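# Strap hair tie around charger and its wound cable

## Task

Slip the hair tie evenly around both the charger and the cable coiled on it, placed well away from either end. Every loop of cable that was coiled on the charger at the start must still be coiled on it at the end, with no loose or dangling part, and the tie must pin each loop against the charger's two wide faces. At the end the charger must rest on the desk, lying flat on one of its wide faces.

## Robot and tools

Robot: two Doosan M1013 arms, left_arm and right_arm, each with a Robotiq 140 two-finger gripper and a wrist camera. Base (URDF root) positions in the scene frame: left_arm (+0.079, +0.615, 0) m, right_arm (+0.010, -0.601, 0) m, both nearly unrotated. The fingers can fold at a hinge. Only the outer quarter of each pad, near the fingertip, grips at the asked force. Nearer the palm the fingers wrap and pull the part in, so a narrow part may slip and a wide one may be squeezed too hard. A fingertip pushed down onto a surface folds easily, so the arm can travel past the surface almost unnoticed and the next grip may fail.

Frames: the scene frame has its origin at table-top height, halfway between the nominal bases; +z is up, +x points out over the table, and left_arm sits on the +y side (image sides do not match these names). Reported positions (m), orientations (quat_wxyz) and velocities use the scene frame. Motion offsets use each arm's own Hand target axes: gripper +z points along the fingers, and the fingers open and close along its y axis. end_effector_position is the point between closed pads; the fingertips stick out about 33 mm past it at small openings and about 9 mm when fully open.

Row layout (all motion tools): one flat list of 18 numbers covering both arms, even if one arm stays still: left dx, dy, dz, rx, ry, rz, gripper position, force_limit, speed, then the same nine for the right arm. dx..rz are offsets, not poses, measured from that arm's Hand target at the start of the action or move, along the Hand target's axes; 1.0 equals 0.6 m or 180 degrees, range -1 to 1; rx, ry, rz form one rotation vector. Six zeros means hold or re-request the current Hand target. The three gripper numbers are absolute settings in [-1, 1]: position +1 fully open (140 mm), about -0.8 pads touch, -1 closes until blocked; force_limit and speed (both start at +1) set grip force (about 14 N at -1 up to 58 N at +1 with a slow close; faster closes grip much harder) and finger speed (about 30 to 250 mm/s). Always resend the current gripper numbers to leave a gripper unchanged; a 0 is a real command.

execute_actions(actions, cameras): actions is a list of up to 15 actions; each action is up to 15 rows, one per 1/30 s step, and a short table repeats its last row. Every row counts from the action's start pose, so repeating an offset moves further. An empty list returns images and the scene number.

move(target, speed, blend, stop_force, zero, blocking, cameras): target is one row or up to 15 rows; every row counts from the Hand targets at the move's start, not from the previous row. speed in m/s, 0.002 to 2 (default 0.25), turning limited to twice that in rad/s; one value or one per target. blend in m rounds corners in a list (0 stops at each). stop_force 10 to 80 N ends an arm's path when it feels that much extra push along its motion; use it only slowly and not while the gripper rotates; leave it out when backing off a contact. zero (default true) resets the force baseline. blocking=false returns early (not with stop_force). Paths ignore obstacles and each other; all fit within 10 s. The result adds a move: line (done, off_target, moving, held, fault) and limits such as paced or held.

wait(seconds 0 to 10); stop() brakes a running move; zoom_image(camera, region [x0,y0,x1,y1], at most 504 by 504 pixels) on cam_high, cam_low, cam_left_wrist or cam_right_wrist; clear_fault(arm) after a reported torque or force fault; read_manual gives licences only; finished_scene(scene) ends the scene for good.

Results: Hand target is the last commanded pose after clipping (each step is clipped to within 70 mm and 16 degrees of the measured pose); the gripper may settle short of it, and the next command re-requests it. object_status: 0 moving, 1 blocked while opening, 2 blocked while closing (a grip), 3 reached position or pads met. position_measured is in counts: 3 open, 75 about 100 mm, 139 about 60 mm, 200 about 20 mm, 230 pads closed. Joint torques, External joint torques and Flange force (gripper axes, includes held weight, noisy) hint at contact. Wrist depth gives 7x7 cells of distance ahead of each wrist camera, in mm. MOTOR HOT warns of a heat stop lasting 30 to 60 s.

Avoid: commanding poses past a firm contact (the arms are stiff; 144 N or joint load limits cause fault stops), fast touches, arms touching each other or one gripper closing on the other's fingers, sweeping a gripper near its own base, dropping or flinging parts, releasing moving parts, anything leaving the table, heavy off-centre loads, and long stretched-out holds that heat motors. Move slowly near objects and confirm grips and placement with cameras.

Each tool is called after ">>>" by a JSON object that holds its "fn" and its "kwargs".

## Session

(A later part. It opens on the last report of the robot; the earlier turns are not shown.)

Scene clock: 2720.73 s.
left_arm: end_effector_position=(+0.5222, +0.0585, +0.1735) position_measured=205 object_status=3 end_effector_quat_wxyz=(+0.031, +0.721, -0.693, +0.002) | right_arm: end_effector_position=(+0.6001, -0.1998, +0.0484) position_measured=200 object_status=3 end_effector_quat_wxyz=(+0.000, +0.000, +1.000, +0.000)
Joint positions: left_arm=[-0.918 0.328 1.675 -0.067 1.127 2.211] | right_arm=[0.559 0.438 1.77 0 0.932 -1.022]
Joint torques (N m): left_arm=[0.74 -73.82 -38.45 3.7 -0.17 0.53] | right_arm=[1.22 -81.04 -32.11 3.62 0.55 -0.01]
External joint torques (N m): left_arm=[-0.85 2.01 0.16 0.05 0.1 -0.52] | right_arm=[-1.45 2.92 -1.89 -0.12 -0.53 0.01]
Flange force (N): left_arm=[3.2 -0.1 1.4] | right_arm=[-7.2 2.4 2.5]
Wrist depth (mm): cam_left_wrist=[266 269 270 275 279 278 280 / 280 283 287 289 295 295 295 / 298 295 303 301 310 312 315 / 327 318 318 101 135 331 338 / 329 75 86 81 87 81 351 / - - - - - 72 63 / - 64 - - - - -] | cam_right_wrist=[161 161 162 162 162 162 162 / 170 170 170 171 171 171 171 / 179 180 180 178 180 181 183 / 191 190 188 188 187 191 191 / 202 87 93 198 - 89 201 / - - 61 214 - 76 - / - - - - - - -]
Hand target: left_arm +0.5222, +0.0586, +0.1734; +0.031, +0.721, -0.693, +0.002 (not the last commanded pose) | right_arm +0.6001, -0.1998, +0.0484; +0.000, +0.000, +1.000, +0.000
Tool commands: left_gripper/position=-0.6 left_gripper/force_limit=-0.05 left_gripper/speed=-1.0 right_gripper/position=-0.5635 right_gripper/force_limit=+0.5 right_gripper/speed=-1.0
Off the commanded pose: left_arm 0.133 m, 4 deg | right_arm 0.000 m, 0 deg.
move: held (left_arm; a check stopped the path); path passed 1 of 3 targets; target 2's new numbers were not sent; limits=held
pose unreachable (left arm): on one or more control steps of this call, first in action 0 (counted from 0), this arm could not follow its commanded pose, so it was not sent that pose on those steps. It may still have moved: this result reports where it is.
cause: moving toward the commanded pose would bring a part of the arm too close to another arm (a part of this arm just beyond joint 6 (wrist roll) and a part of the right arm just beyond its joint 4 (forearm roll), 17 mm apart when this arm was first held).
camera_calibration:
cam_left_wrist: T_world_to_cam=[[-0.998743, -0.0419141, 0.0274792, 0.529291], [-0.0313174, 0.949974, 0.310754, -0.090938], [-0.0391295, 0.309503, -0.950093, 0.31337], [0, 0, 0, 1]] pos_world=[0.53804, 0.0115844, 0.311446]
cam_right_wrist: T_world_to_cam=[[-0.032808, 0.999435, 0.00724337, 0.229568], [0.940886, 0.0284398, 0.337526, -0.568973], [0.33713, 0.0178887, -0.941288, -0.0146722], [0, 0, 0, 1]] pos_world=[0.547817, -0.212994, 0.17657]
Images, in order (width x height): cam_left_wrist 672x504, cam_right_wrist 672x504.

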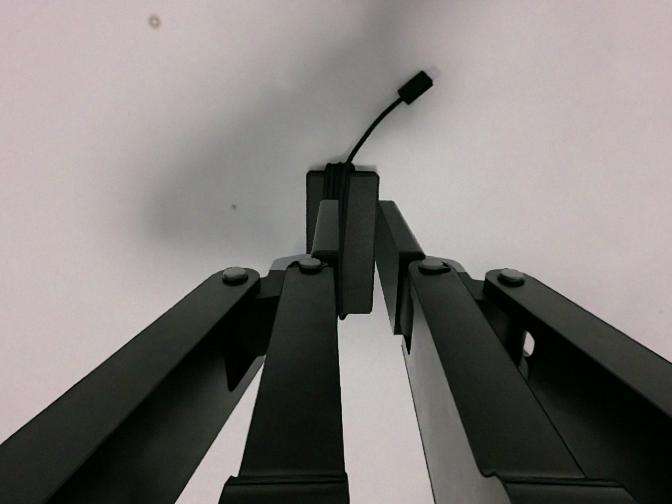

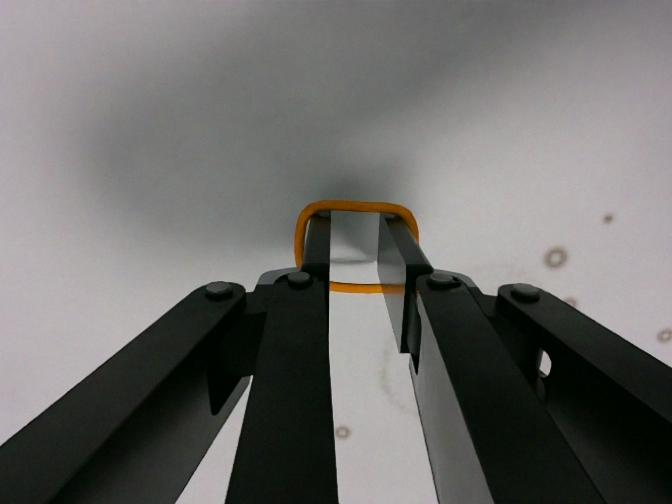

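>>> {"fn": "move", "kwargs": {"target": [0, 0, 0, 0, 0, 0, -0.6, -0.05, -1.0, 0, 0, 0, 0, 0, 0, -0.07, 0.5, -1.0], "speed": 0.05, "cameras": ["cam_right_wrist"]}}

>>> {"fn": "zoom_image", "kwargs": {"camera": "cam_right_wrist", "region": [220, 150, 460, 320]}}

Scene clock: 2732.53 s.
left_arm: end_effector_position=(+0.5222, +0.0586, +0.1734) position_measured=205 object_status=3 end_effector_quat_wxyz=(+0.031, +0.721, -0.693, +0.002) | right_arm: end_effector_position=(+0.6001, -0.1998, +0.0484) position_measured=137 object_status=0 end_effector_quat_wxyz=(+0.000, +0.000, +1.000, +0.000)
Joint positions: left_arm=[-0.918 0.328 1.675 -0.067 1.127 2.211] | right_arm=[0.559 0.438 1.77 0 0.932 -1.022]
Joint torques (N m): left_arm=[0.62 -73.3 -38.46 3.77 -0.19 0.51] | right_arm=[1.74 -81.46 -32.3 3.62 0.63 -0.07]
External joint torques (N m): left_arm=[-0.57 0.78 -0.12 0.01 0.12 -0.51] | right_arm=[-1.77 3.58 -1.53 -0.12 -0.6 0.07]
Flange force (N): left_arm=[2.0 0.3 0.3] | right_arm=[-7.4 2.2 3.5]
Wrist depth (mm): cam_left_wrist=[266 270 272 272 276 276 281 / 280 283 286 291 293 295 297 / 297 302 304 298 309 312 317 / 317 312 315 102 324 331 335 / 331 - 86 81 87 81 349 / - - - - - 72 63 / - 64 - - - - -] | cam_right_wrist=[161 161 161 162 162 162 162 / 170 170 170 170 171 170 171 / 180 180 178 178 178 181 183 / 191 190 135 191 165 189 192 / - 89 112 202 198 78 92 / - - 214 221 217 - - / - - 233 233 233 - -]
Hand target: left_arm +0.5222, +0.0586, +0.1734; +0.031, +0.721, -0.693, +0.002 | right_arm +0.6001, -0.1998, +0.0484; +0.000, +0.000, +1.000, +0.000
Off the commanded pose: left_arm 0.000 m, 0 deg | right_arm 0.000 m, 0 deg.
move: done
camera_calibration:
cam_right_wrist: T_world_to_cam=[[-0.032808, 0.999435, 0.00724337, 0.229568], [0.940886, 0.0284398, 0.337526, -0.568973], [0.33713, 0.0178887, -0.941288, -0.0146722], [0, 0, 0, 1]] pos_world=[0.547817, -0.212994, 0.17657]
Images, in order (width x height): cam_right_wrist 672x504.

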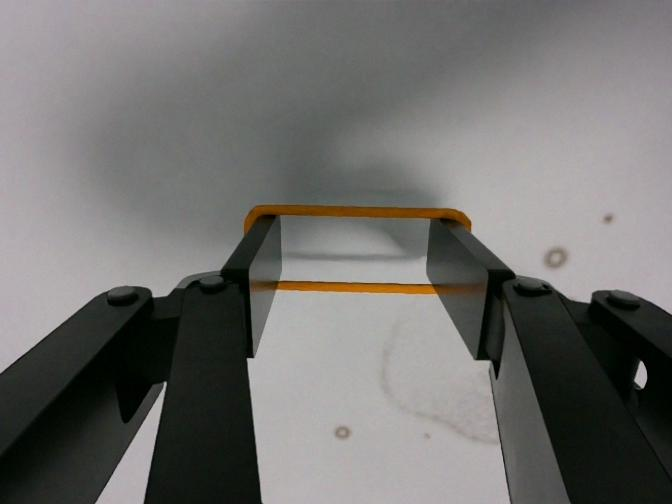

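Scaled by 2.100 from the camera's 672x504 image, which has a finer 960x720 frame.

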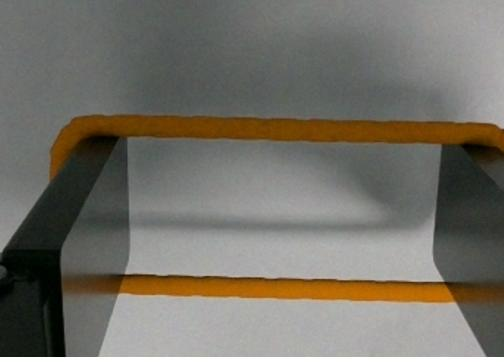

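>>> {"fn": "move", "kwargs": {"target": [[0, 0, 0, 0, 0, 0, -0.6, -0.05, -1.0, 0, -0.1667, 0, 0, 0, 0, -0.07, 0.5, -1.0], [-0.0058, 0.0003, 0.0723, 0.0133, -0.0142, 0.0126, 0.1, 0.0, 0.0, 0.0625, -0.0003, -0.4193, -0.3849, 0.3849, 0.3849, -0.07, 0.5, -1.0], [-0.0127, -0.006, 0.2215, 0.0133, -0.0142, 0.0126, 0.1, 0.0, 0.0, 0.0625, -0.0003, -0.4193, -0.3849, 0.3849, 0.3849, -0.07, 0.5, -1.0]], "speed": [0.25, 0.35, 0.1], "blend": [0.03, 0, 0], "cameras": ["cam_left_wrist", "cam_right_wrist"]}}

Scene clock: 2796.93 s.
left_arm: end_effector_position=(+0.5201, +0.0600, +0.0404) position_measured=117 object_status=3 end_effector_quat_wxyz=(+0.000, +0.707, -0.707, +0.001) | right_arm: end_effector_position=(+0.5624, -0.2002, +0.3000) position_measured=137 object_status=3 end_effector_quat_wxyz=(+0.500, -0.500, -0.500, -0.500)
Joint positions: left_arm=[-0.947 0.44 1.785 -0.001 0.914 2.194] | right_arm=[0.072 0.34 2.129 1.619 1.533 -0.9]
Joint torques (N m): left_arm=[0.69 -78.69 -33.51 3.42 -0.1 0.54] | right_arm=[1.73 -67.57 -28.22 1.76 2.73 -0.11]
External joint torques (N m): left_arm=[-0.74 0.76 -0.06 0.01 0.05 -0.54] | right_arm=[-1.57 2.9 -1.6 -0.17 -0.55 0.11]
Flange force (N): left_arm=[2.0 0.7 0.6] | right_arm=[-3.2 6.7 -1.6]
Wrist depth (mm): cam_left_wrist=[151 151 151 151 151 151 151 / 162 160 161 161 161 161 162 / 171 171 171 169 171 171 171 / 184 181 160 157 164 178 180 / - 86 191 169 196 82 83 / - - 214 186 210 - - / - - 234 233 233 - -] | cam_right_wrist=[- 3156 313 320 409 - 4456 / - 3201 340 339 407 3607 3726 / 3392 916 376 357 5827 2990 2914 / 858 909 134 420 145 3987 3918 / - 89 112 628 631 96 92 / - - 473 502 536 - 66 / - - - 433 430 - -]
Hand target: left_arm +0.5201, +0.0600, +0.0403; +0.000, +0.707, -0.707, +0.001 | right_arm +0.5624, -0.2002, +0.3000; +0.500, -0.500, -0.500, -0.500
Off the commanded pose: left_arm 0.000 m, 0 deg | right_arm 0.000 m, 0 deg.
move: done
camera_calibration:
cam_left_wrist: T_world_to_cam=[[-0.999878, -0.00274221, -0.0153836, 0.530873], [-0.0079816, 0.935993, 0.351929, -0.0640733], [0.0134339, 0.352009, -0.9359, 0.155898], [0, 0, 0, 1]] pos_world=[0.528203, 0.00655062, 0.176621]
cam_right_wrist: T_world_to_cam=[[0.999424, -0.00657956, 0.0332947, -0.562866], [0.0291424, -0.336412, -0.941264, 0.204835], [0.0173938, 0.941692, -0.336026, 0.417948], [0, 0, 0, 1]] pos_world=[0.549303, -0.328372, 0.351986]
Images, in order (width x height): cam_left_wrist 672x504, cam_right_wrist 672x504.

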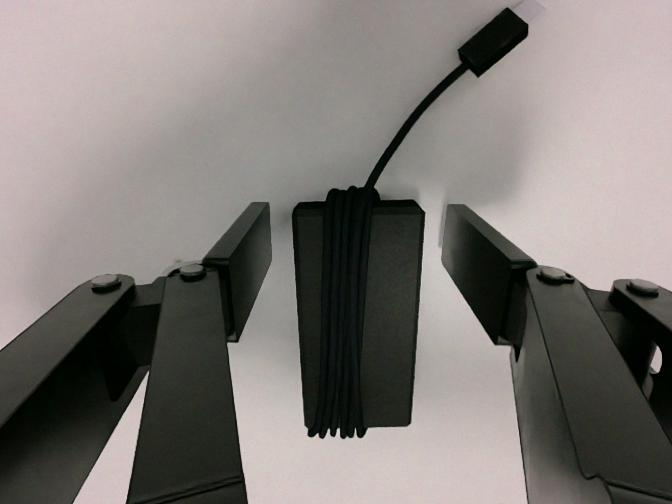

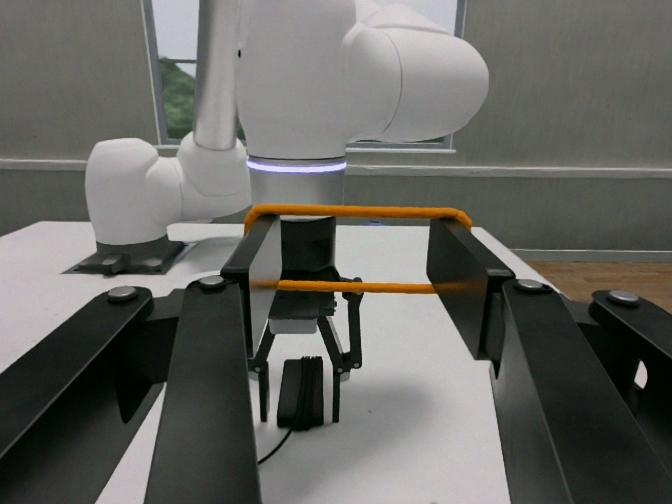

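>>> {"fn": "move", "kwargs": {"target": [[0, 0, 0, 0, 0, 0, -1.0, 0.3, -1.0, 0, 0, 0, 0, 0, 0, -0.07, 0.5, -1.0], [-0.0667, 0, -0.2667, 0, 0, 0.45, -1.0, 0.3, -1.0, 0, 0, 0, 0, 0, 0, -0.07, 0.5, -1.0], [-0.1333, 0.0002, -0.366, 0, 0, 1.0, -1.0, 0.3, -1.0, 0, 0, 0, 0, 0, 0, -0.07, 0.5, -1.0]], "speed": [0.1, 0.25, 0.25], "blend": [0, 0.03, 0], "cameras": ["cam_left_wrist", "cam_right_wrist"]}}

>>> {"fn": "zoom_image", "kwargs": {"camera": "cam_right_wrist", "region": [220, 120, 500, 320]}}

Scene clock: 2827.23 s.
left_arm: end_effector_position=(+0.5199, +0.1404, +0.2598) position_measured=153 object_status=2 end_effector_quat_wxyz=(+0.001, +0.707, +0.707, +0.000) | right_arm: end_effector_position=(+0.5624, -0.2002, +0.3000) position_measured=137 object_status=3 end_effector_quat_wxyz=(+0.500, -0.500, -0.500, -0.500)
Joint positions: left_arm=[-0.875 0.185 1.694 -0.001 1.261 5.407] | right_arm=[0.072 0.34 2.129 1.619 1.533 -0.9]
Joint torques (N m): left_arm=[0.83 -62.9 -42.27 4.1 -0.16 0.46] | right_arm=[0.68 -67.74 -28.07 1.74 2.75 -0.01]
External joint torques (N m): left_arm=[-0.91 3.47 1.87 0.08 0.18 -0.46] | right_arm=[-0.65 3.08 -1.86 -0.14 -0.57 0]
Flange force (N): left_arm=[-2.8 -0.3 3.8] | right_arm=[-3.6 7.2 0.2]
Wrist depth (mm): cam_left_wrist=[358 349 347 352 347 347 344 / 369 362 371 371 375 369 366 / 398 395 395 384 398 391 392 / 422 419 125 157 146 412 421 / - 86 80 168 171 81 81 / - 71 56 184 - - - / - - - 528 - - -] | cam_right_wrist=[- 3156 877 425 3247 - - / 3551 2877 935 3342 3551 - 3071 / 3665 898 1015 443 3852 - - / 975 924 134 803 145 943 3918 / - 89 112 - 129 96 92 / - - 533 536 533 - - / - - 428 417 431 - -]
Hand target: left_arm +0.5199, +0.1404, +0.2598; +0.001, +0.707, +0.707, +0.000 | right_arm +0.5624, -0.2002, +0.3000; +0.500, -0.500, -0.500, -0.500
Off the commanded pose: left_arm 0.000 m, 0 deg | right_arm 0.000 m, 0 deg.
move: done
camera_calibration:
cam_left_wrist: T_world_to_cam=[[0.999887, 0.00271743, -0.0147612, -0.506421], [0.00778325, -0.934784, 0.355131, 0.037102], [-0.0128335, -0.355205, -0.9347, 0.445668], [0, 0, 0, 1]] pos_world=[0.511795, 0.194362, 0.395914]
cam_right_wrist: T_world_to_cam=[[0.999424, -0.00657956, 0.0332947, -0.562866], [0.0291424, -0.336412, -0.941264, 0.204835], [0.0173938, 0.941692, -0.336026, 0.417948], [0, 0, 0, 1]] pos_world=[0.549303, -0.328372, 0.351986]
Images, in order (width x height): cam_left_wrist 672x504, cam_right_wrist 672x504.

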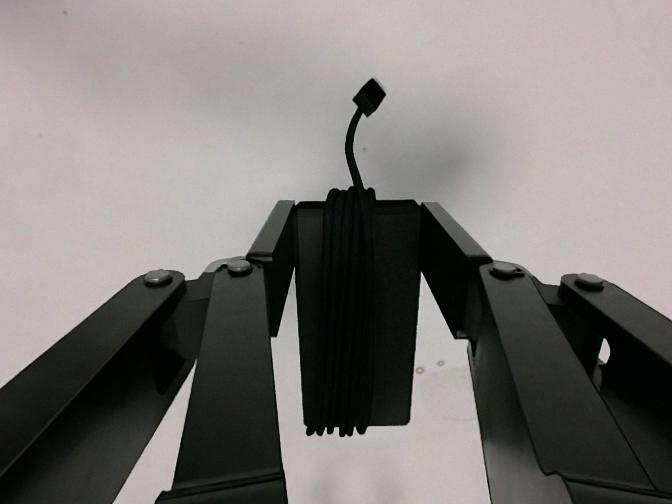

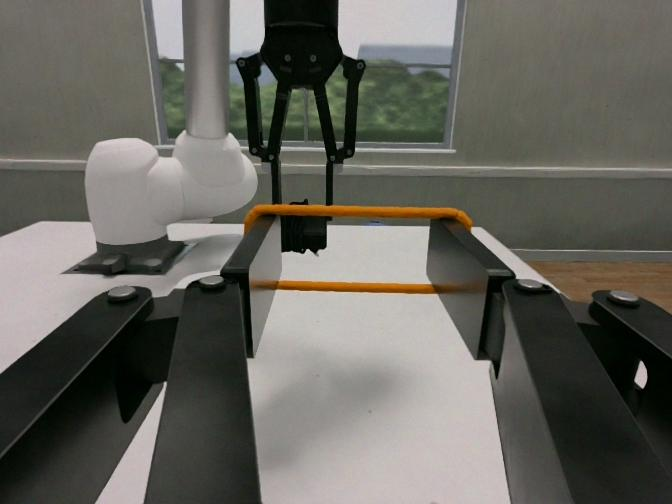

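Scaled by 1.800 from the camera's 672x504 image, which has a finer 960x720 frame.

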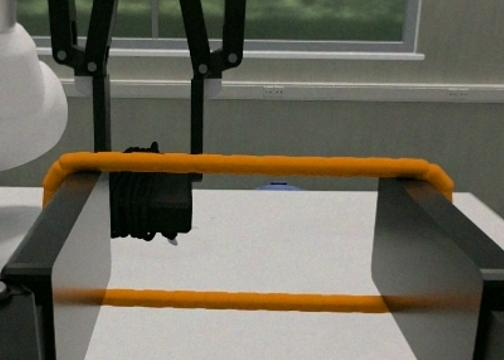

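>>> {"fn": "move", "kwargs": {"target": [0, 0, 0, 0, 0, 0, -1.0, 0.3, -1.0, -0.1108, -0.067, 0.3175, 0, 0, 0, -0.07, 0.5, -1.0], "speed": 0.2, "cameras": ["cam_left_wrist", "cam_right_wrist"]}}

>>> {"fn": "zoom_image", "kwargs": {"camera": "cam_right_wrist", "region": [220, 150, 500, 350]}}

>>> {"fn": "zoom_image", "kwargs": {"camera": "cam_left_wrist", "region": [250, 330, 470, 504]}}

Scene clock: 2850.57 s.
left_arm: end_effector_position=(+0.5199, +0.1404, +0.2598) position_measured=153 object_status=2 end_effector_quat_wxyz=(+0.001, +0.707, +0.707, +0.000) | right_arm: end_effector_position=(+0.5223, -0.0097, +0.2336) position_measured=137 object_status=3 end_effector_quat_wxyz=(+0.500, -0.500, -0.500, -0.500)
Joint positions: left_arm=[-0.875 0.185 1.694 -0.001 1.261 5.407] | right_arm=[0.419 0.462 2.121 1.923 1.359 -1.051]
Joint torques (N m): left_arm=[0.55 -63.16 -42.21 4.1 -0.23 0.49] | right_arm=[2 -76.94 -25.13 0.72 3 -0.05]
External joint torques (N m): left_arm=[-0.58 3.74 1.96 0.07 0.26 -0.49] | right_arm=[-1.91 3.63 -1.72 -0.17 -0.59 0.05]
Flange force (N): left_arm=[-2.7 0.2 3.9] | right_arm=[-4.8 7.7 0.4]
Wrist depth (mm): cam_left_wrist=[350 351 346 349 347 346 345 / 372 371 371 366 370 370 366 / 396 394 393 381 389 392 392 / 427 418 124 157 147 416 411 / - 86 80 168 170 81 82 / - 71 56 182 - - - / - - - 531 - - -] | cam_right_wrist=[- 2990 249 259 2951 3113 3342 / 2643 778 786 3071 3113 2951 3607 / 672 738 836 229 3294 - - / 721 753 129 189 145 745 3551 / - 89 93 608 514 - 92 / - - 433 433 436 - 66 / - - - 346 334 - -]
Hand target: left_arm +0.5199, +0.1404, +0.2598; +0.001, +0.707, +0.707, +0.000 | right_arm +0.5223, -0.0096, +0.2336; +0.500, -0.500, -0.500, -0.500
Off the commanded pose: left_arm 0.000 m, 0 deg | right_arm 0.000 m, 0 deg.
move: done
camera_calibration:
cam_left_wrist: T_world_to_cam=[[0.999887, 0.00271743, -0.0147612, -0.506421], [0.00778325, -0.934784, 0.355131, 0.037102], [-0.0128335, -0.355205, -0.9347, 0.445668], [0, 0, 0, 1]] pos_world=[0.511795, 0.194362, 0.395914]
cam_right_wrist: T_world_to_cam=[[0.999424, -0.00657956, 0.0332947, -0.519328], [0.0291424, -0.336412, -0.941264, 0.207685], [0.0173938, 0.941692, -0.336026, 0.216974], [0, 0, 0, 1]] pos_world=[0.509203, -0.137872, 0.285686]
Images, in order (width x height): cam_left_wrist 672x504, cam_right_wrist 672x504.

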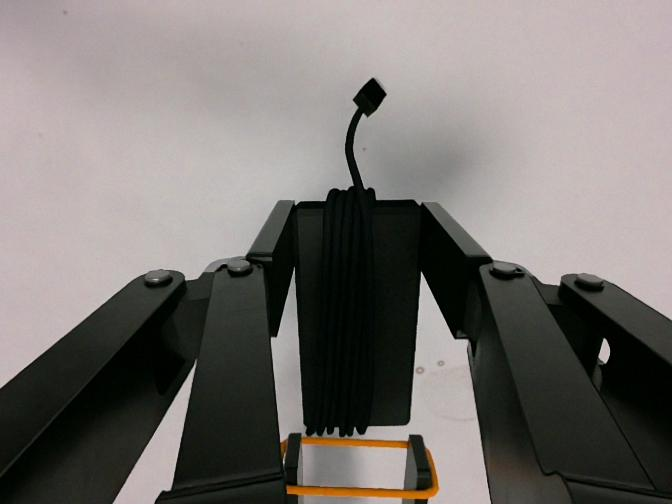

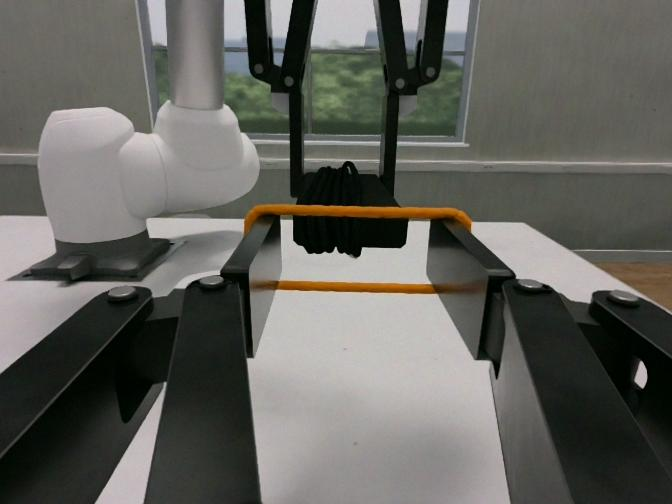

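Scaled by 1.800 from the camera's 672x504 image, which has a finer 960x720 frame.

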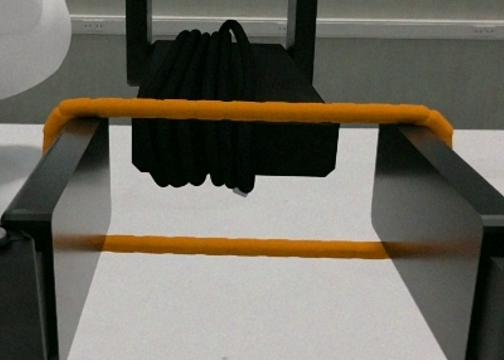

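Scaled by 2.291 from the camera's 672x504 image, which has a finer 960x720 frame.

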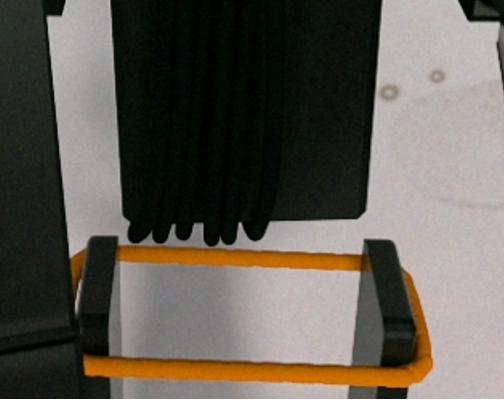

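>>> {"fn": "move", "kwargs": {"target": [0, 0, 0, 0, 0, 0, -1.0, 0.3, -1.0, 0.0003, -0.0012, 0.075, 0, 0, 0, -0.07, 0.5, -1.0], "speed": 0.06, "cameras": ["cam_left_wrist", "cam_right_wrist"]}}

>>> {"fn": "zoom_image", "kwargs": {"camera": "cam_right_wrist", "region": [220, 150, 500, 350]}}

>>> {"fn": "zoom_image", "kwargs": {"camera": "cam_left_wrist", "region": [250, 300, 470, 504]}}

Scene clock: 2898.87 s.
left_arm: end_effector_position=(+0.5199, +0.1404, +0.2598) position_measured=153 object_status=2 end_effector_quat_wxyz=(+0.001, +0.707, +0.707, +0.000) | right_arm: end_effector_position=(+0.5215, +0.0353, +0.2338) position_measured=137 object_status=3 end_effector_quat_wxyz=(+0.500, -0.500, -0.500, -0.500)
Joint positions: left_arm=[-0.875 0.185 1.694 -0.001 1.261 5.407] | right_arm=[0.489 0.483 2.08 1.981 1.317 -1.046]
Joint torques (N m): left_arm=[0.6 -62.93 -42.44 4.01 -0.27 0.54] | right_arm=[0.41 -79.82 -26.5 0.57 3.01 -0.06]
External joint torques (N m): left_arm=[-0.57 3.07 2.03 0.17 0.3 -0.54] | right_arm=[-0.68 3.87 -1.2 -0.14 -0.61 0.06]
Flange force (N): left_arm=[-1.9 -0.6 3.6] | right_arm=[-5.1 6.1 2.6]
Wrist depth (mm): cam_left_wrist=[362 355 347 348 345 349 347 / 371 373 372 368 368 369 368 / 395 395 398 388 386 395 393 / 424 413 124 158 146 417 420 / - 86 80 168 171 81 82 / - 71 56 182 184 - - / - - - 539 - - -] | cam_right_wrist=[- 708 206 2914 207 2643 - / 663 708 743 2990 3113 - - / 649 717 786 225 243 3496 3788 / 678 695 116 144 149 884 3443 / - 89 112 504 164 78 92 / - - 433 434 436 - 66 / - - 347 347 350 - -]
Hand target: left_arm +0.5199, +0.1404, +0.2598; +0.001, +0.707, +0.707, +0.000 | right_arm +0.5215, +0.0354, +0.2338; +0.500, -0.500, -0.500, -0.500
Off the commanded pose: left_arm 0.000 m, 0 deg | right_arm 0.000 m, 0 deg.
move: done
camera_calibration:
cam_left_wrist: T_world_to_cam=[[0.999887, 0.00271743, -0.0147612, -0.506421], [0.00778325, -0.934784, 0.355131, 0.037102], [-0.0128335, -0.355205, -0.9347, 0.445668], [0, 0, 0, 1]] pos_world=[0.511795, 0.194362, 0.395914]
cam_right_wrist: T_world_to_cam=[[0.999424, -0.00657956, 0.0332947, -0.518239], [0.0291424, -0.336412, -0.941264, 0.223035], [0.0173938, 0.941692, -0.336026, 0.174679], [0, 0, 0, 1]] pos_world=[0.508403, -0.0928723, 0.285886]
Images, in order (width x height): cam_left_wrist 672x504, cam_right_wrist 672x504.

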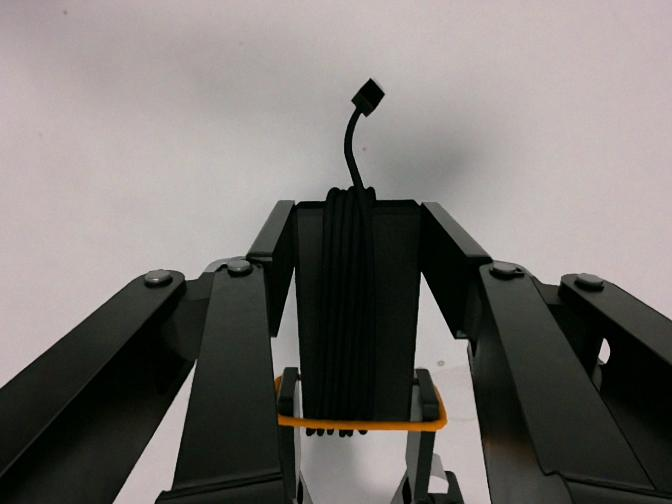

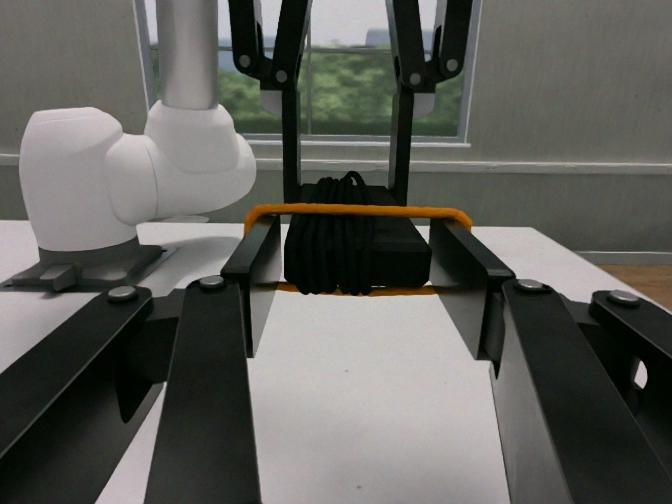

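Scaled by 1.800 from the camera's 672x504 image, which has a finer 960x720 frame.

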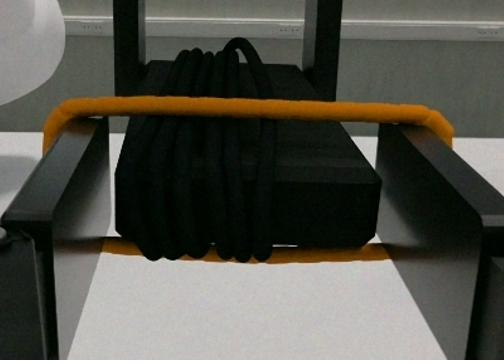

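Scaled by 2.291 from the camera's 672x504 image, which has a finer 960x720 frame.

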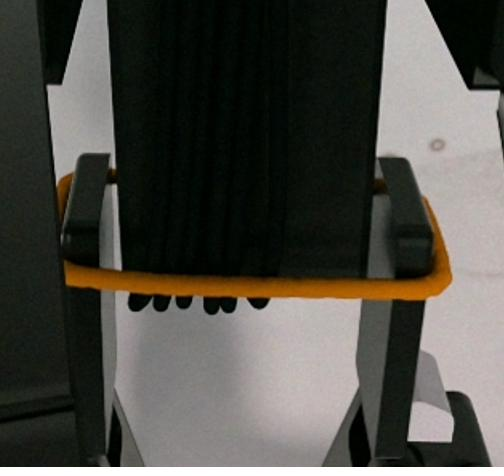

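>>> {"fn": "move", "kwargs": {"target": [0, 0, 0, 0, 0, 0, -1.0, 0.3, -1.0, 0, 0, 0.0793, 0, 0, 0, -0.07, 0.5, -1.0], "speed": 0.06, "cameras": ["cam_left_wrist", "cam_right_wrist"]}}

>>> {"fn": "zoom_image", "kwargs": {"camera": "cam_right_wrist", "region": [220, 130, 500, 330]}}

>>> {"fn": "zoom_image", "kwargs": {"camera": "cam_left_wrist", "region": [250, 180, 470, 460]}}

Scene clock: 2918.10 s.
left_arm: end_effector_position=(+0.5199, +0.1404, +0.2598) position_measured=153 object_status=2 end_effector_quat_wxyz=(+0.001, +0.707, +0.707, +0.000) | right_arm: end_effector_position=(+0.5215, +0.0829, +0.2338) position_measured=137 object_status=3 end_effector_quat_wxyz=(+0.500, -0.500, -0.500, -0.500)
Joint positions: left_arm=[-0.875 0.185 1.694 -0.001 1.261 5.407] | right_arm=[0.557 0.509 2.029 2.036 1.272 -1.039]
Joint torques (N m): left_arm=[0.64 -63.24 -42.36 4.1 -0.29 0.46] | right_arm=[2.25 -82.56 -26.51 0.31 2.85 -0.16]
External joint torques (N m): left_arm=[-0.59 3.44 1.91 0.08 0.32 -0.45] | right_arm=[-2.14 3.16 -2.08 -0.07 -0.45 0.16]
Flange force (N): left_arm=[-2.4 0.0 3.6] | right_arm=[-3.5 8.1 1.6]
Wrist depth (mm): cam_left_wrist=[345 349 350 350 347 344 349 / 370 373 370 370 367 371 366 / 397 395 397 384 381 391 396 / 422 416 125 157 146 410 419 / - 86 86 168 170 81 81 / - 71 57 185 189 - - / - - - 229 205 - -] | cam_right_wrist=[- 646 161 2990 163 - - / 635 668 172 2951 172 - 2841 / 595 676 731 2705 195 - 2877 / 635 721 116 117 133 - - / - 89 94 98 105 96 92 / - - 411 414 435 - 66 / - - 346 347 349 - -]
Hand target: left_arm +0.5199, +0.1404, +0.2598; +0.001, +0.707, +0.707, +0.000 | right_arm +0.5215, +0.0830, +0.2338; +0.500, -0.500, -0.500, -0.500
Off the commanded pose: left_arm 0.000 m, 0 deg | right_arm 0.000 m, 0 deg.
move: done
camera_calibration:
cam_left_wrist: T_world_to_cam=[[0.999887, 0.00271743, -0.0147612, -0.506421], [0.00778325, -0.934784, 0.355131, 0.037102], [-0.0128335, -0.355205, -0.9347, 0.445668], [0, 0, 0, 1]] pos_world=[0.511795, 0.194362, 0.395914]
cam_right_wrist: T_world_to_cam=[[0.999424, -0.00657956, 0.0332947, -0.517927], [0.0291424, -0.336412, -0.941264, 0.239014], [0.0173938, 0.941692, -0.336026, 0.129949], [0, 0, 0, 1]] pos_world=[0.508403, -0.0453723, 0.285886]
Images, in order (width x height): cam_left_wrist 672x504, cam_right_wrist 672x504.

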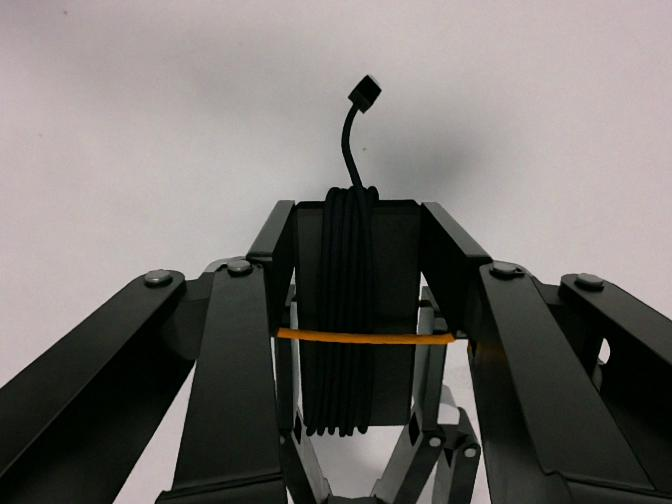

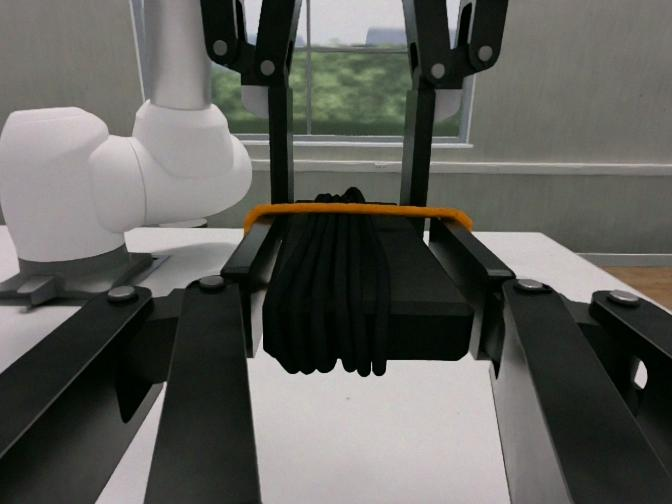

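Scaled by 1.800 from the camera's 672x504 image, which has a finer 960x720 frame.

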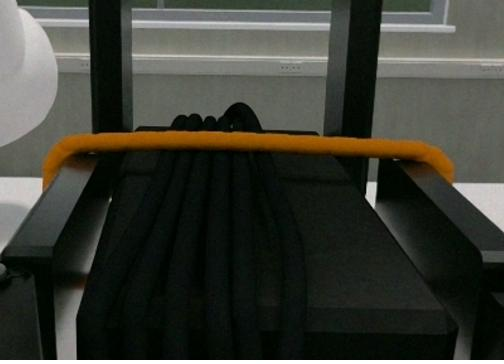

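Scaled by 1.800 from the camera's 672x504 image, which has a finer 960x720 frame.

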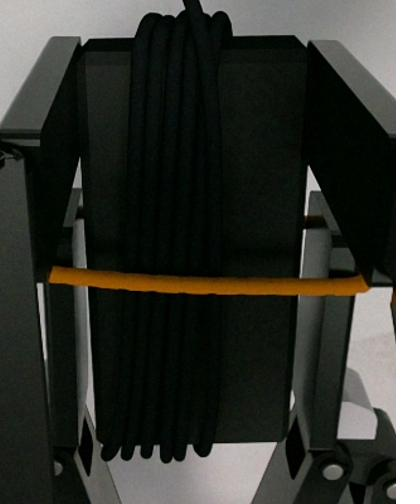

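>>> {"fn": "move", "kwargs": {"target": [0, 0, 0, 0, 0, 0, -1.0, 0.3, -1.0, 0, 0, 0, 0, 0, 0, 0.3, 1.0, -1.0], "speed": 0.06, "cameras": ["cam_left_wrist", "cam_right_wrist"]}}

>>> {"fn": "zoom_image", "kwargs": {"camera": "cam_right_wrist", "region": [180, 130, 500, 330]}}

Scene clock: 2944.80 s.
left_arm: end_effector_position=(+0.5199, +0.1404, +0.2598) position_measured=153 object_status=2 end_effector_quat_wxyz=(+0.001, +0.707, +0.707, +0.000) | right_arm: end_effector_position=(+0.5215, +0.0830, +0.2338) position_measured=91 object_status=0 end_effector_quat_wxyz=(+0.500, -0.500, -0.500, -0.500)
Joint positions: left_arm=[-0.875 0.185 1.694 -0.001 1.261 5.407] | right_arm=[0.557 0.509 2.029 2.036 1.272 -1.039]
Joint torques (N m): left_arm=[0.8 -62.74 -42.17 4.17 -0.12 0.47] | right_arm=[1.54 -82.08 -26.95 0.32 3.03 0.04]
External joint torques (N m): left_arm=[-0.76 2.84 1.72 0.01 0.14 -0.47] | right_arm=[-1.37 2.81 -1.64 -0.1 -0.64 -0.04]
Flange force (N): left_arm=[-2.1 -0.6 3.4] | right_arm=[-3.3 6.2 2.1]
Wrist depth (mm): cam_left_wrist=[351 348 350 342 346 347 347 / 370 372 368 370 371 370 361 / 394 395 393 383 397 396 395 / 423 418 106 156 146 417 421 / - 86 80 171 171 81 81 / - 71 56 185 - - - / - - - 528 226 - -] | cam_right_wrist=[- 640 161 2877 163 3918 - / 595 3443 172 2738 173 3071 3551 / 596 670 735 3156 195 3551 3342 / 623 670 140 118 138 134 4058 / - 86 99 98 104 115 89 / - - 430 415 437 - - / - - 346 348 350 - -]
Hand target: left_arm +0.5199, +0.1404, +0.2598; +0.001, +0.707, +0.707, +0.000 | right_arm +0.5215, +0.0830, +0.2338; +0.500, -0.500, -0.500, -0.500
Off the commanded pose: left_arm 0.000 m, 0 deg | right_arm 0.000 m, 0 deg.
move: done
camera_calibration:
cam_left_wrist: T_world_to_cam=[[0.999887, 0.00271743, -0.0147612, -0.506421], [0.00778325, -0.934784, 0.355131, 0.037102], [-0.0128335, -0.355205, -0.9347, 0.445668], [0, 0, 0, 1]] pos_world=[0.511795, 0.194362, 0.395914]
cam_right_wrist: T_world_to_cam=[[0.999424, -0.00657956, 0.0332947, -0.517926], [0.0291424, -0.336412, -0.941264, 0.239048], [0.0173938, 0.941692, -0.336026, 0.129855], [0, 0, 0, 1]] pos_world=[0.508403, -0.0452723, 0.285886]
Images, in order (width x height): cam_left_wrist 672x504, cam_right_wrist 672x504.

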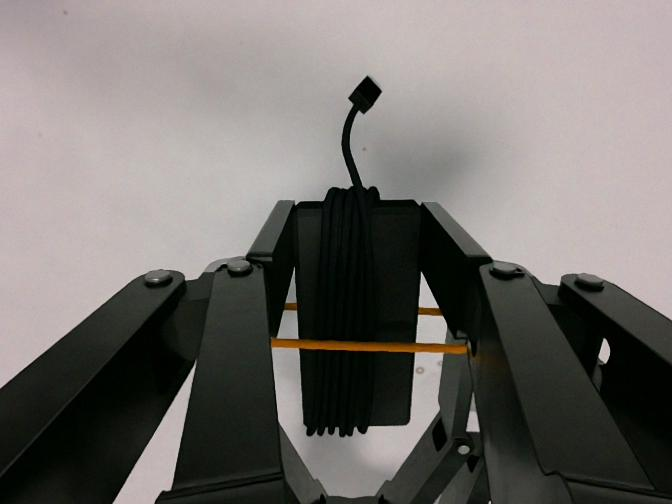

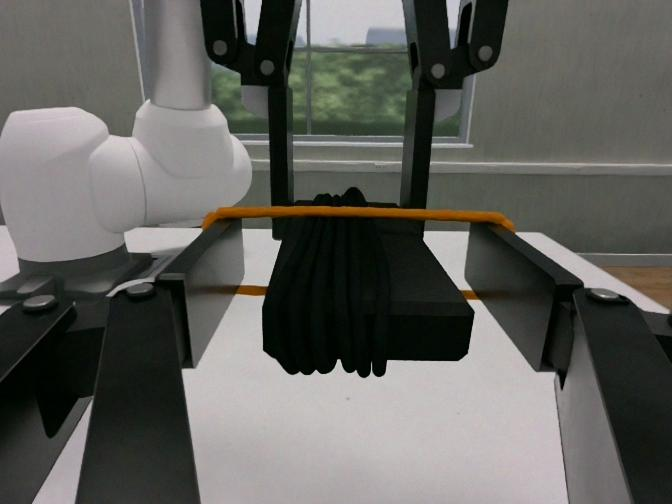

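Scaled by 1.575 from the camera's 672x504 image, which has a finer 960x720 frame.

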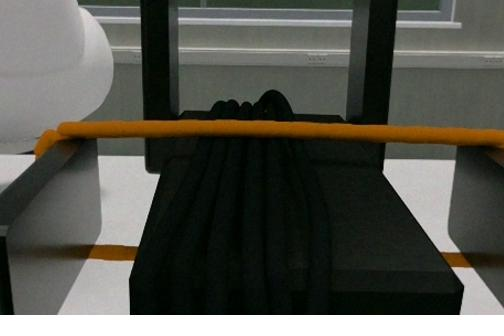

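>>> {"fn": "move", "kwargs": {"target": [0, 0, 0, 0, 0, 0, -1.0, 0.3, -1.0, 0, 0, 0, 0, 0, 0, -1.0, -0.05, -1.0], "speed": 0.06, "cameras": ["cam_left_wrist", "cam_right_wrist"]}}

>>> {"fn": "zoom_image", "kwargs": {"camera": "cam_left_wrist", "region": [250, 180, 470, 460]}}

Scene clock: 3018.90 s.
left_arm: end_effector_position=(+0.5200, +0.1404, +0.2598) position_measured=153 object_status=2 end_effector_quat_wxyz=(+0.001, +0.707, +0.707, +0.000) | right_arm: end_effector_position=(+0.5215, +0.0830, +0.2338) position_measured=150 object_status=2 end_effector_quat_wxyz=(+0.500, -0.500, -0.500, -0.500)
Joint positions: left_arm=[-0.875 0.185 1.694 -0.001 1.261 5.407] | right_arm=[0.557 0.509 2.029 2.036 1.272 -1.039]
Joint torques (N m): left_arm=[-12.64 -63.43 -39.89 -3.59 1.51 0.35] | right_arm=[-7.45 -80.98 -36.68 6.71 -1 -0.13]
External joint torques (N m): left_arm=[12.63 3.64 -0.64 7.78 -1.48 -0.35] | right_arm=[7.46 1.57 8.03 -6.46 3.4 0.13]
Flange force (N): left_arm=[7.5 18.9 3.6] | right_arm=[-3.7 -11.5 -8.1]
Wrist depth (mm): cam_left_wrist=[347 350 349 349 349 349 350 / 370 372 370 370 370 369 370 / 401 395 380 388 395 393 390 / 425 418 124 157 146 415 421 / - 86 86 168 168 81 82 / - 71 56 184 182 - - / - - - 233 206 - -] | cam_right_wrist=[2582 - 161 2877 163 165 2951 / - - 173 3071 174 - - / 600 676 743 3156 202 3156 - / 635 691 113 132 134 3918 4208 / - 88 93 99 104 88 92 / - - 68 415 436 - 74 / - - - 346 349 - -]
Hand target: left_arm +0.5199, +0.1404, +0.2598; +0.001, +0.707, +0.707, +0.000 | right_arm +0.5215, +0.0830, +0.2338; +0.500, -0.500, -0.500, -0.500
Off the commanded pose: left_arm 0.000 m, 0 deg | right_arm 0.000 m, 0 deg.
move: done
camera_calibration:
cam_left_wrist: T_world_to_cam=[[0.999887, 0.00271887, -0.014761, -0.506421], [0.00778331, -0.934817, 0.355043, 0.0371426], [-0.0128335, -0.355118, -0.934733, 0.445664], [0, 0, 0, 1]] pos_world=[0.511795, 0.194362, 0.395914]
cam_right_wrist: T_world_to_cam=[[0.999423, -0.00644892, 0.0333563, -0.517937], [0.0292428, -0.336498, -0.94123, 0.238983], [0.0172942, 0.941662, -0.336115, 0.12993], [0, 0, 0, 1]] pos_world=[0.508402, -0.0452728, 0.285885]
Images, in order (width x height): cam_left_wrist 672x504, cam_right_wrist 672x504.

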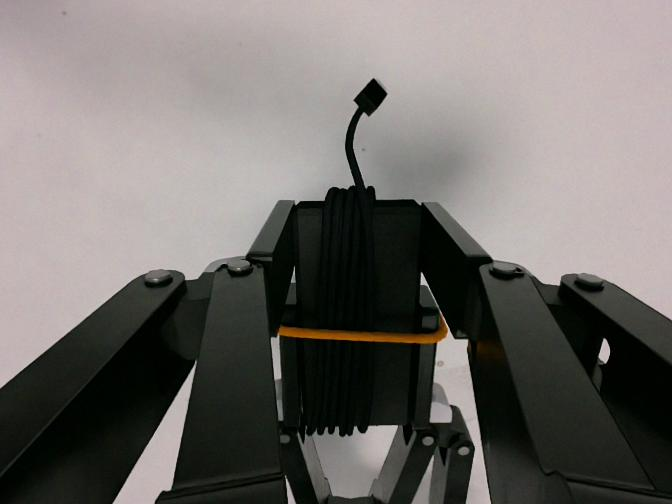

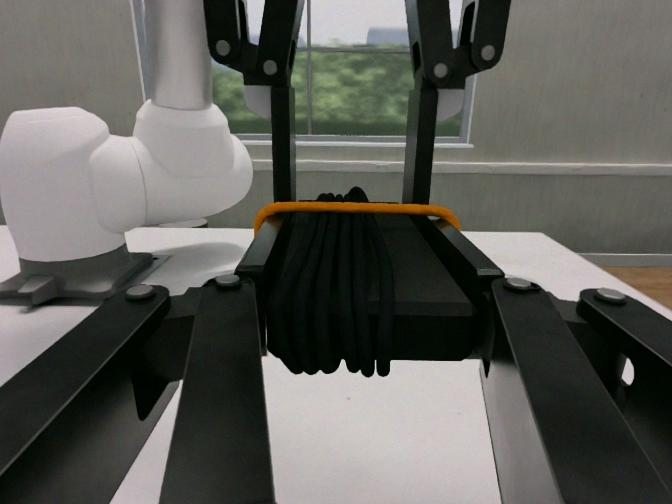

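Scaled by 1.800 from the camera's 672x504 image, which has a finer 960x720 frame.

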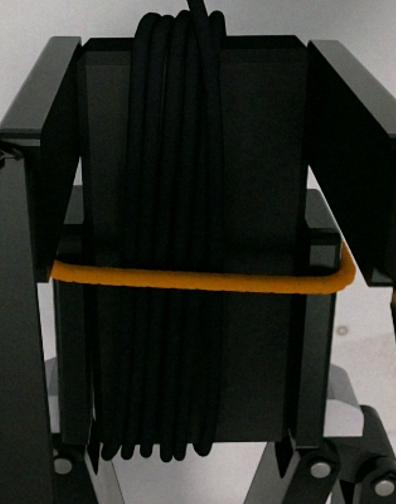

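>>> {"fn": "move", "kwargs": {"target": [[0, 0, 0, 0, 0, 0, 0.1, 0.0, -1.0, 0, 0, 0, 0, 0, 0, -1.0, -0.05, -1.0], [0, 0, -0.1167, 0, 0, 0, 0.1, 0.0, -1.0, 0, 0, 0, 0, 0, 0, -1.0, -0.05, -1.0], [-0.0973, 0.028, -0.1167, 0, 0, 0, -1.0, -1.0, 0.5, 0, 0, 0, 0, 0, 0, -1.0, -0.05, -1.0]], "speed": [0.05, 0.1, 0.1], "blend": [0, 0.01, 0], "cameras": ["cam_left_wrist", "cam_right_wrist"]}}

>>> {"fn": "zoom_image", "kwargs": {"camera": "cam_left_wrist", "region": [230, 60, 500, 300]}}

>>> {"fn": "zoom_image", "kwargs": {"camera": "cam_right_wrist", "region": [220, 100, 500, 300]}}

Scene clock: 3044.60 s.
left_arm: end_effector_position=(+0.5367, +0.0821, +0.3299) position_measured=235 object_status=3 end_effector_quat_wxyz=(+0.001, +0.707, +0.707, +0.000) | right_arm: end_effector_position=(+0.5215, +0.0830, +0.2338) position_measured=150 object_status=2 end_effector_quat_wxyz=(+0.500, -0.500, -0.500, -0.500)
Joint positions: left_arm=[-0.909 0.244 1.491 -0.001 1.405 5.372] | right_arm=[0.557 0.509 2.029 2.036 1.272 -1.039]
Joint torques (N m): left_arm=[0.68 -68.15 -42.06 4.31 -0.07 0.53] | right_arm=[1.45 -85.01 -28.36 0.81 4 -0.04]
External joint torques (N m): left_arm=[-0.65 0.92 0.14 0.02 0.09 -0.53] | right_arm=[-1.16 5.72 -0.14 -0.59 -1.6 0.04]
Flange force (N): left_arm=[-2.0 -0.5 0.3] | right_arm=[-6.9 6.5 2.7]
Wrist depth (mm): cam_left_wrist=[414 415 411 406 411 411 410 / 439 445 440 203 435 436 433 / 466 467 469 215 466 462 466 / - 503 240 112 487 494 498 / - 522 81 81 87 81 511 / - - - - - 67 62 / - - - - - - -] | cam_right_wrist=[- 646 2841 3113 110 - 3665 / 621 668 3071 3030 3030 - 3071 / 601 674 753 3113 3392 - 3551 / 630 699 112 132 133 745 795 / - 88 93 99 105 89 92 / - - 68 414 435 - 74 / - - - 347 350 - -]
Hand target: left_arm +0.5367, +0.0821, +0.3299; +0.001, +0.707, +0.707, +0.000 | right_arm +0.5215, +0.0830, +0.2338; +0.500, -0.500, -0.500, -0.500
Off the commanded pose: left_arm 0.000 m, 0 deg | right_arm 0.000 m, 0 deg.
move: done
camera_calibration:
cam_left_wrist: T_world_to_cam=[[0.999887, 0.00271709, -0.0147611, -0.522026], [0.00778288, -0.934784, 0.355131, -0.0424212], [-0.0128335, -0.355205, -0.9347, 0.490697], [0, 0, 0, 1]] pos_world=[0.528595, 0.136062, 0.466014]
cam_right_wrist: T_world_to_cam=[[0.999424, -0.00657936, 0.0332953, -0.517926], [0.029143, -0.336412, -0.941264, 0.239048], [0.0173938, 0.941692, -0.336026, 0.129855], [0, 0, 0, 1]] pos_world=[0.508403, -0.0452723, 0.285886]
Images, in order (width x height): cam_left_wrist 672x504, cam_right_wrist 672x504.

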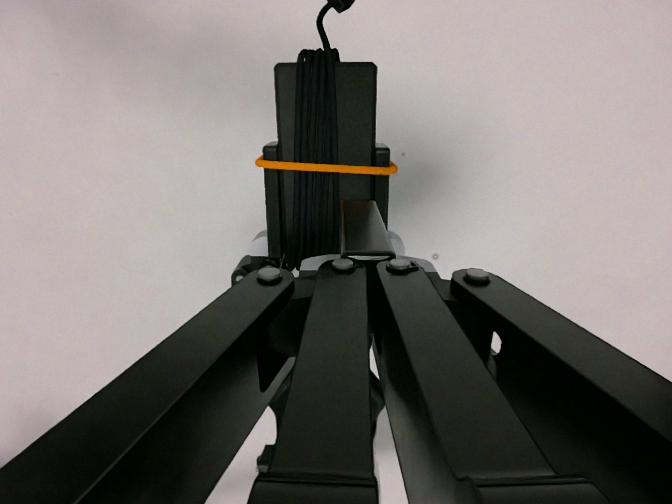

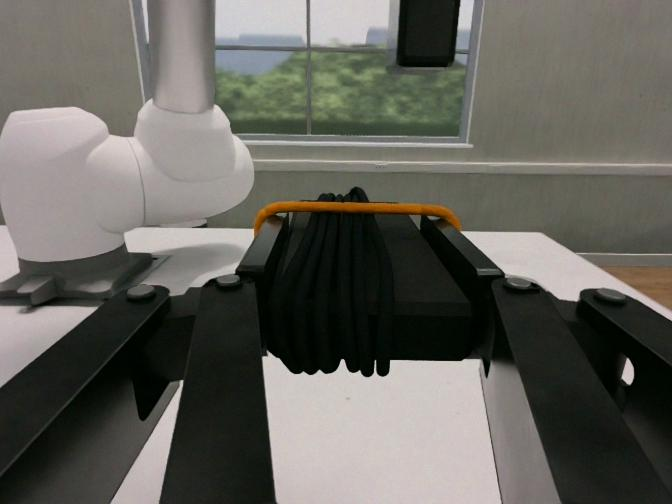

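Scaled by 1.867 from the camera's 672x504 image, which has a finer 960x720 frame.

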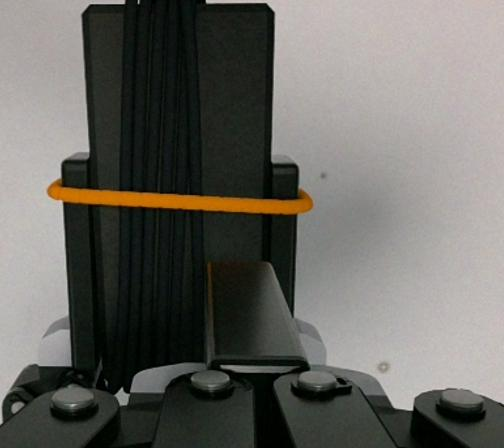

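Scaled by 1.800 from the camera's 672x504 image, which has a finer 960x720 frame.

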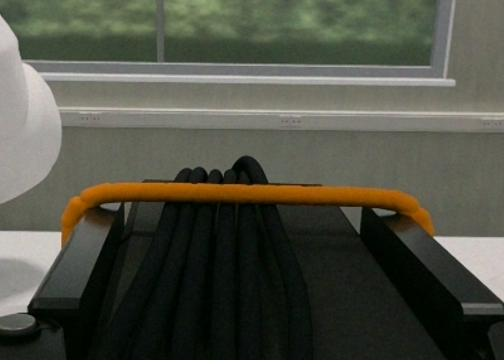

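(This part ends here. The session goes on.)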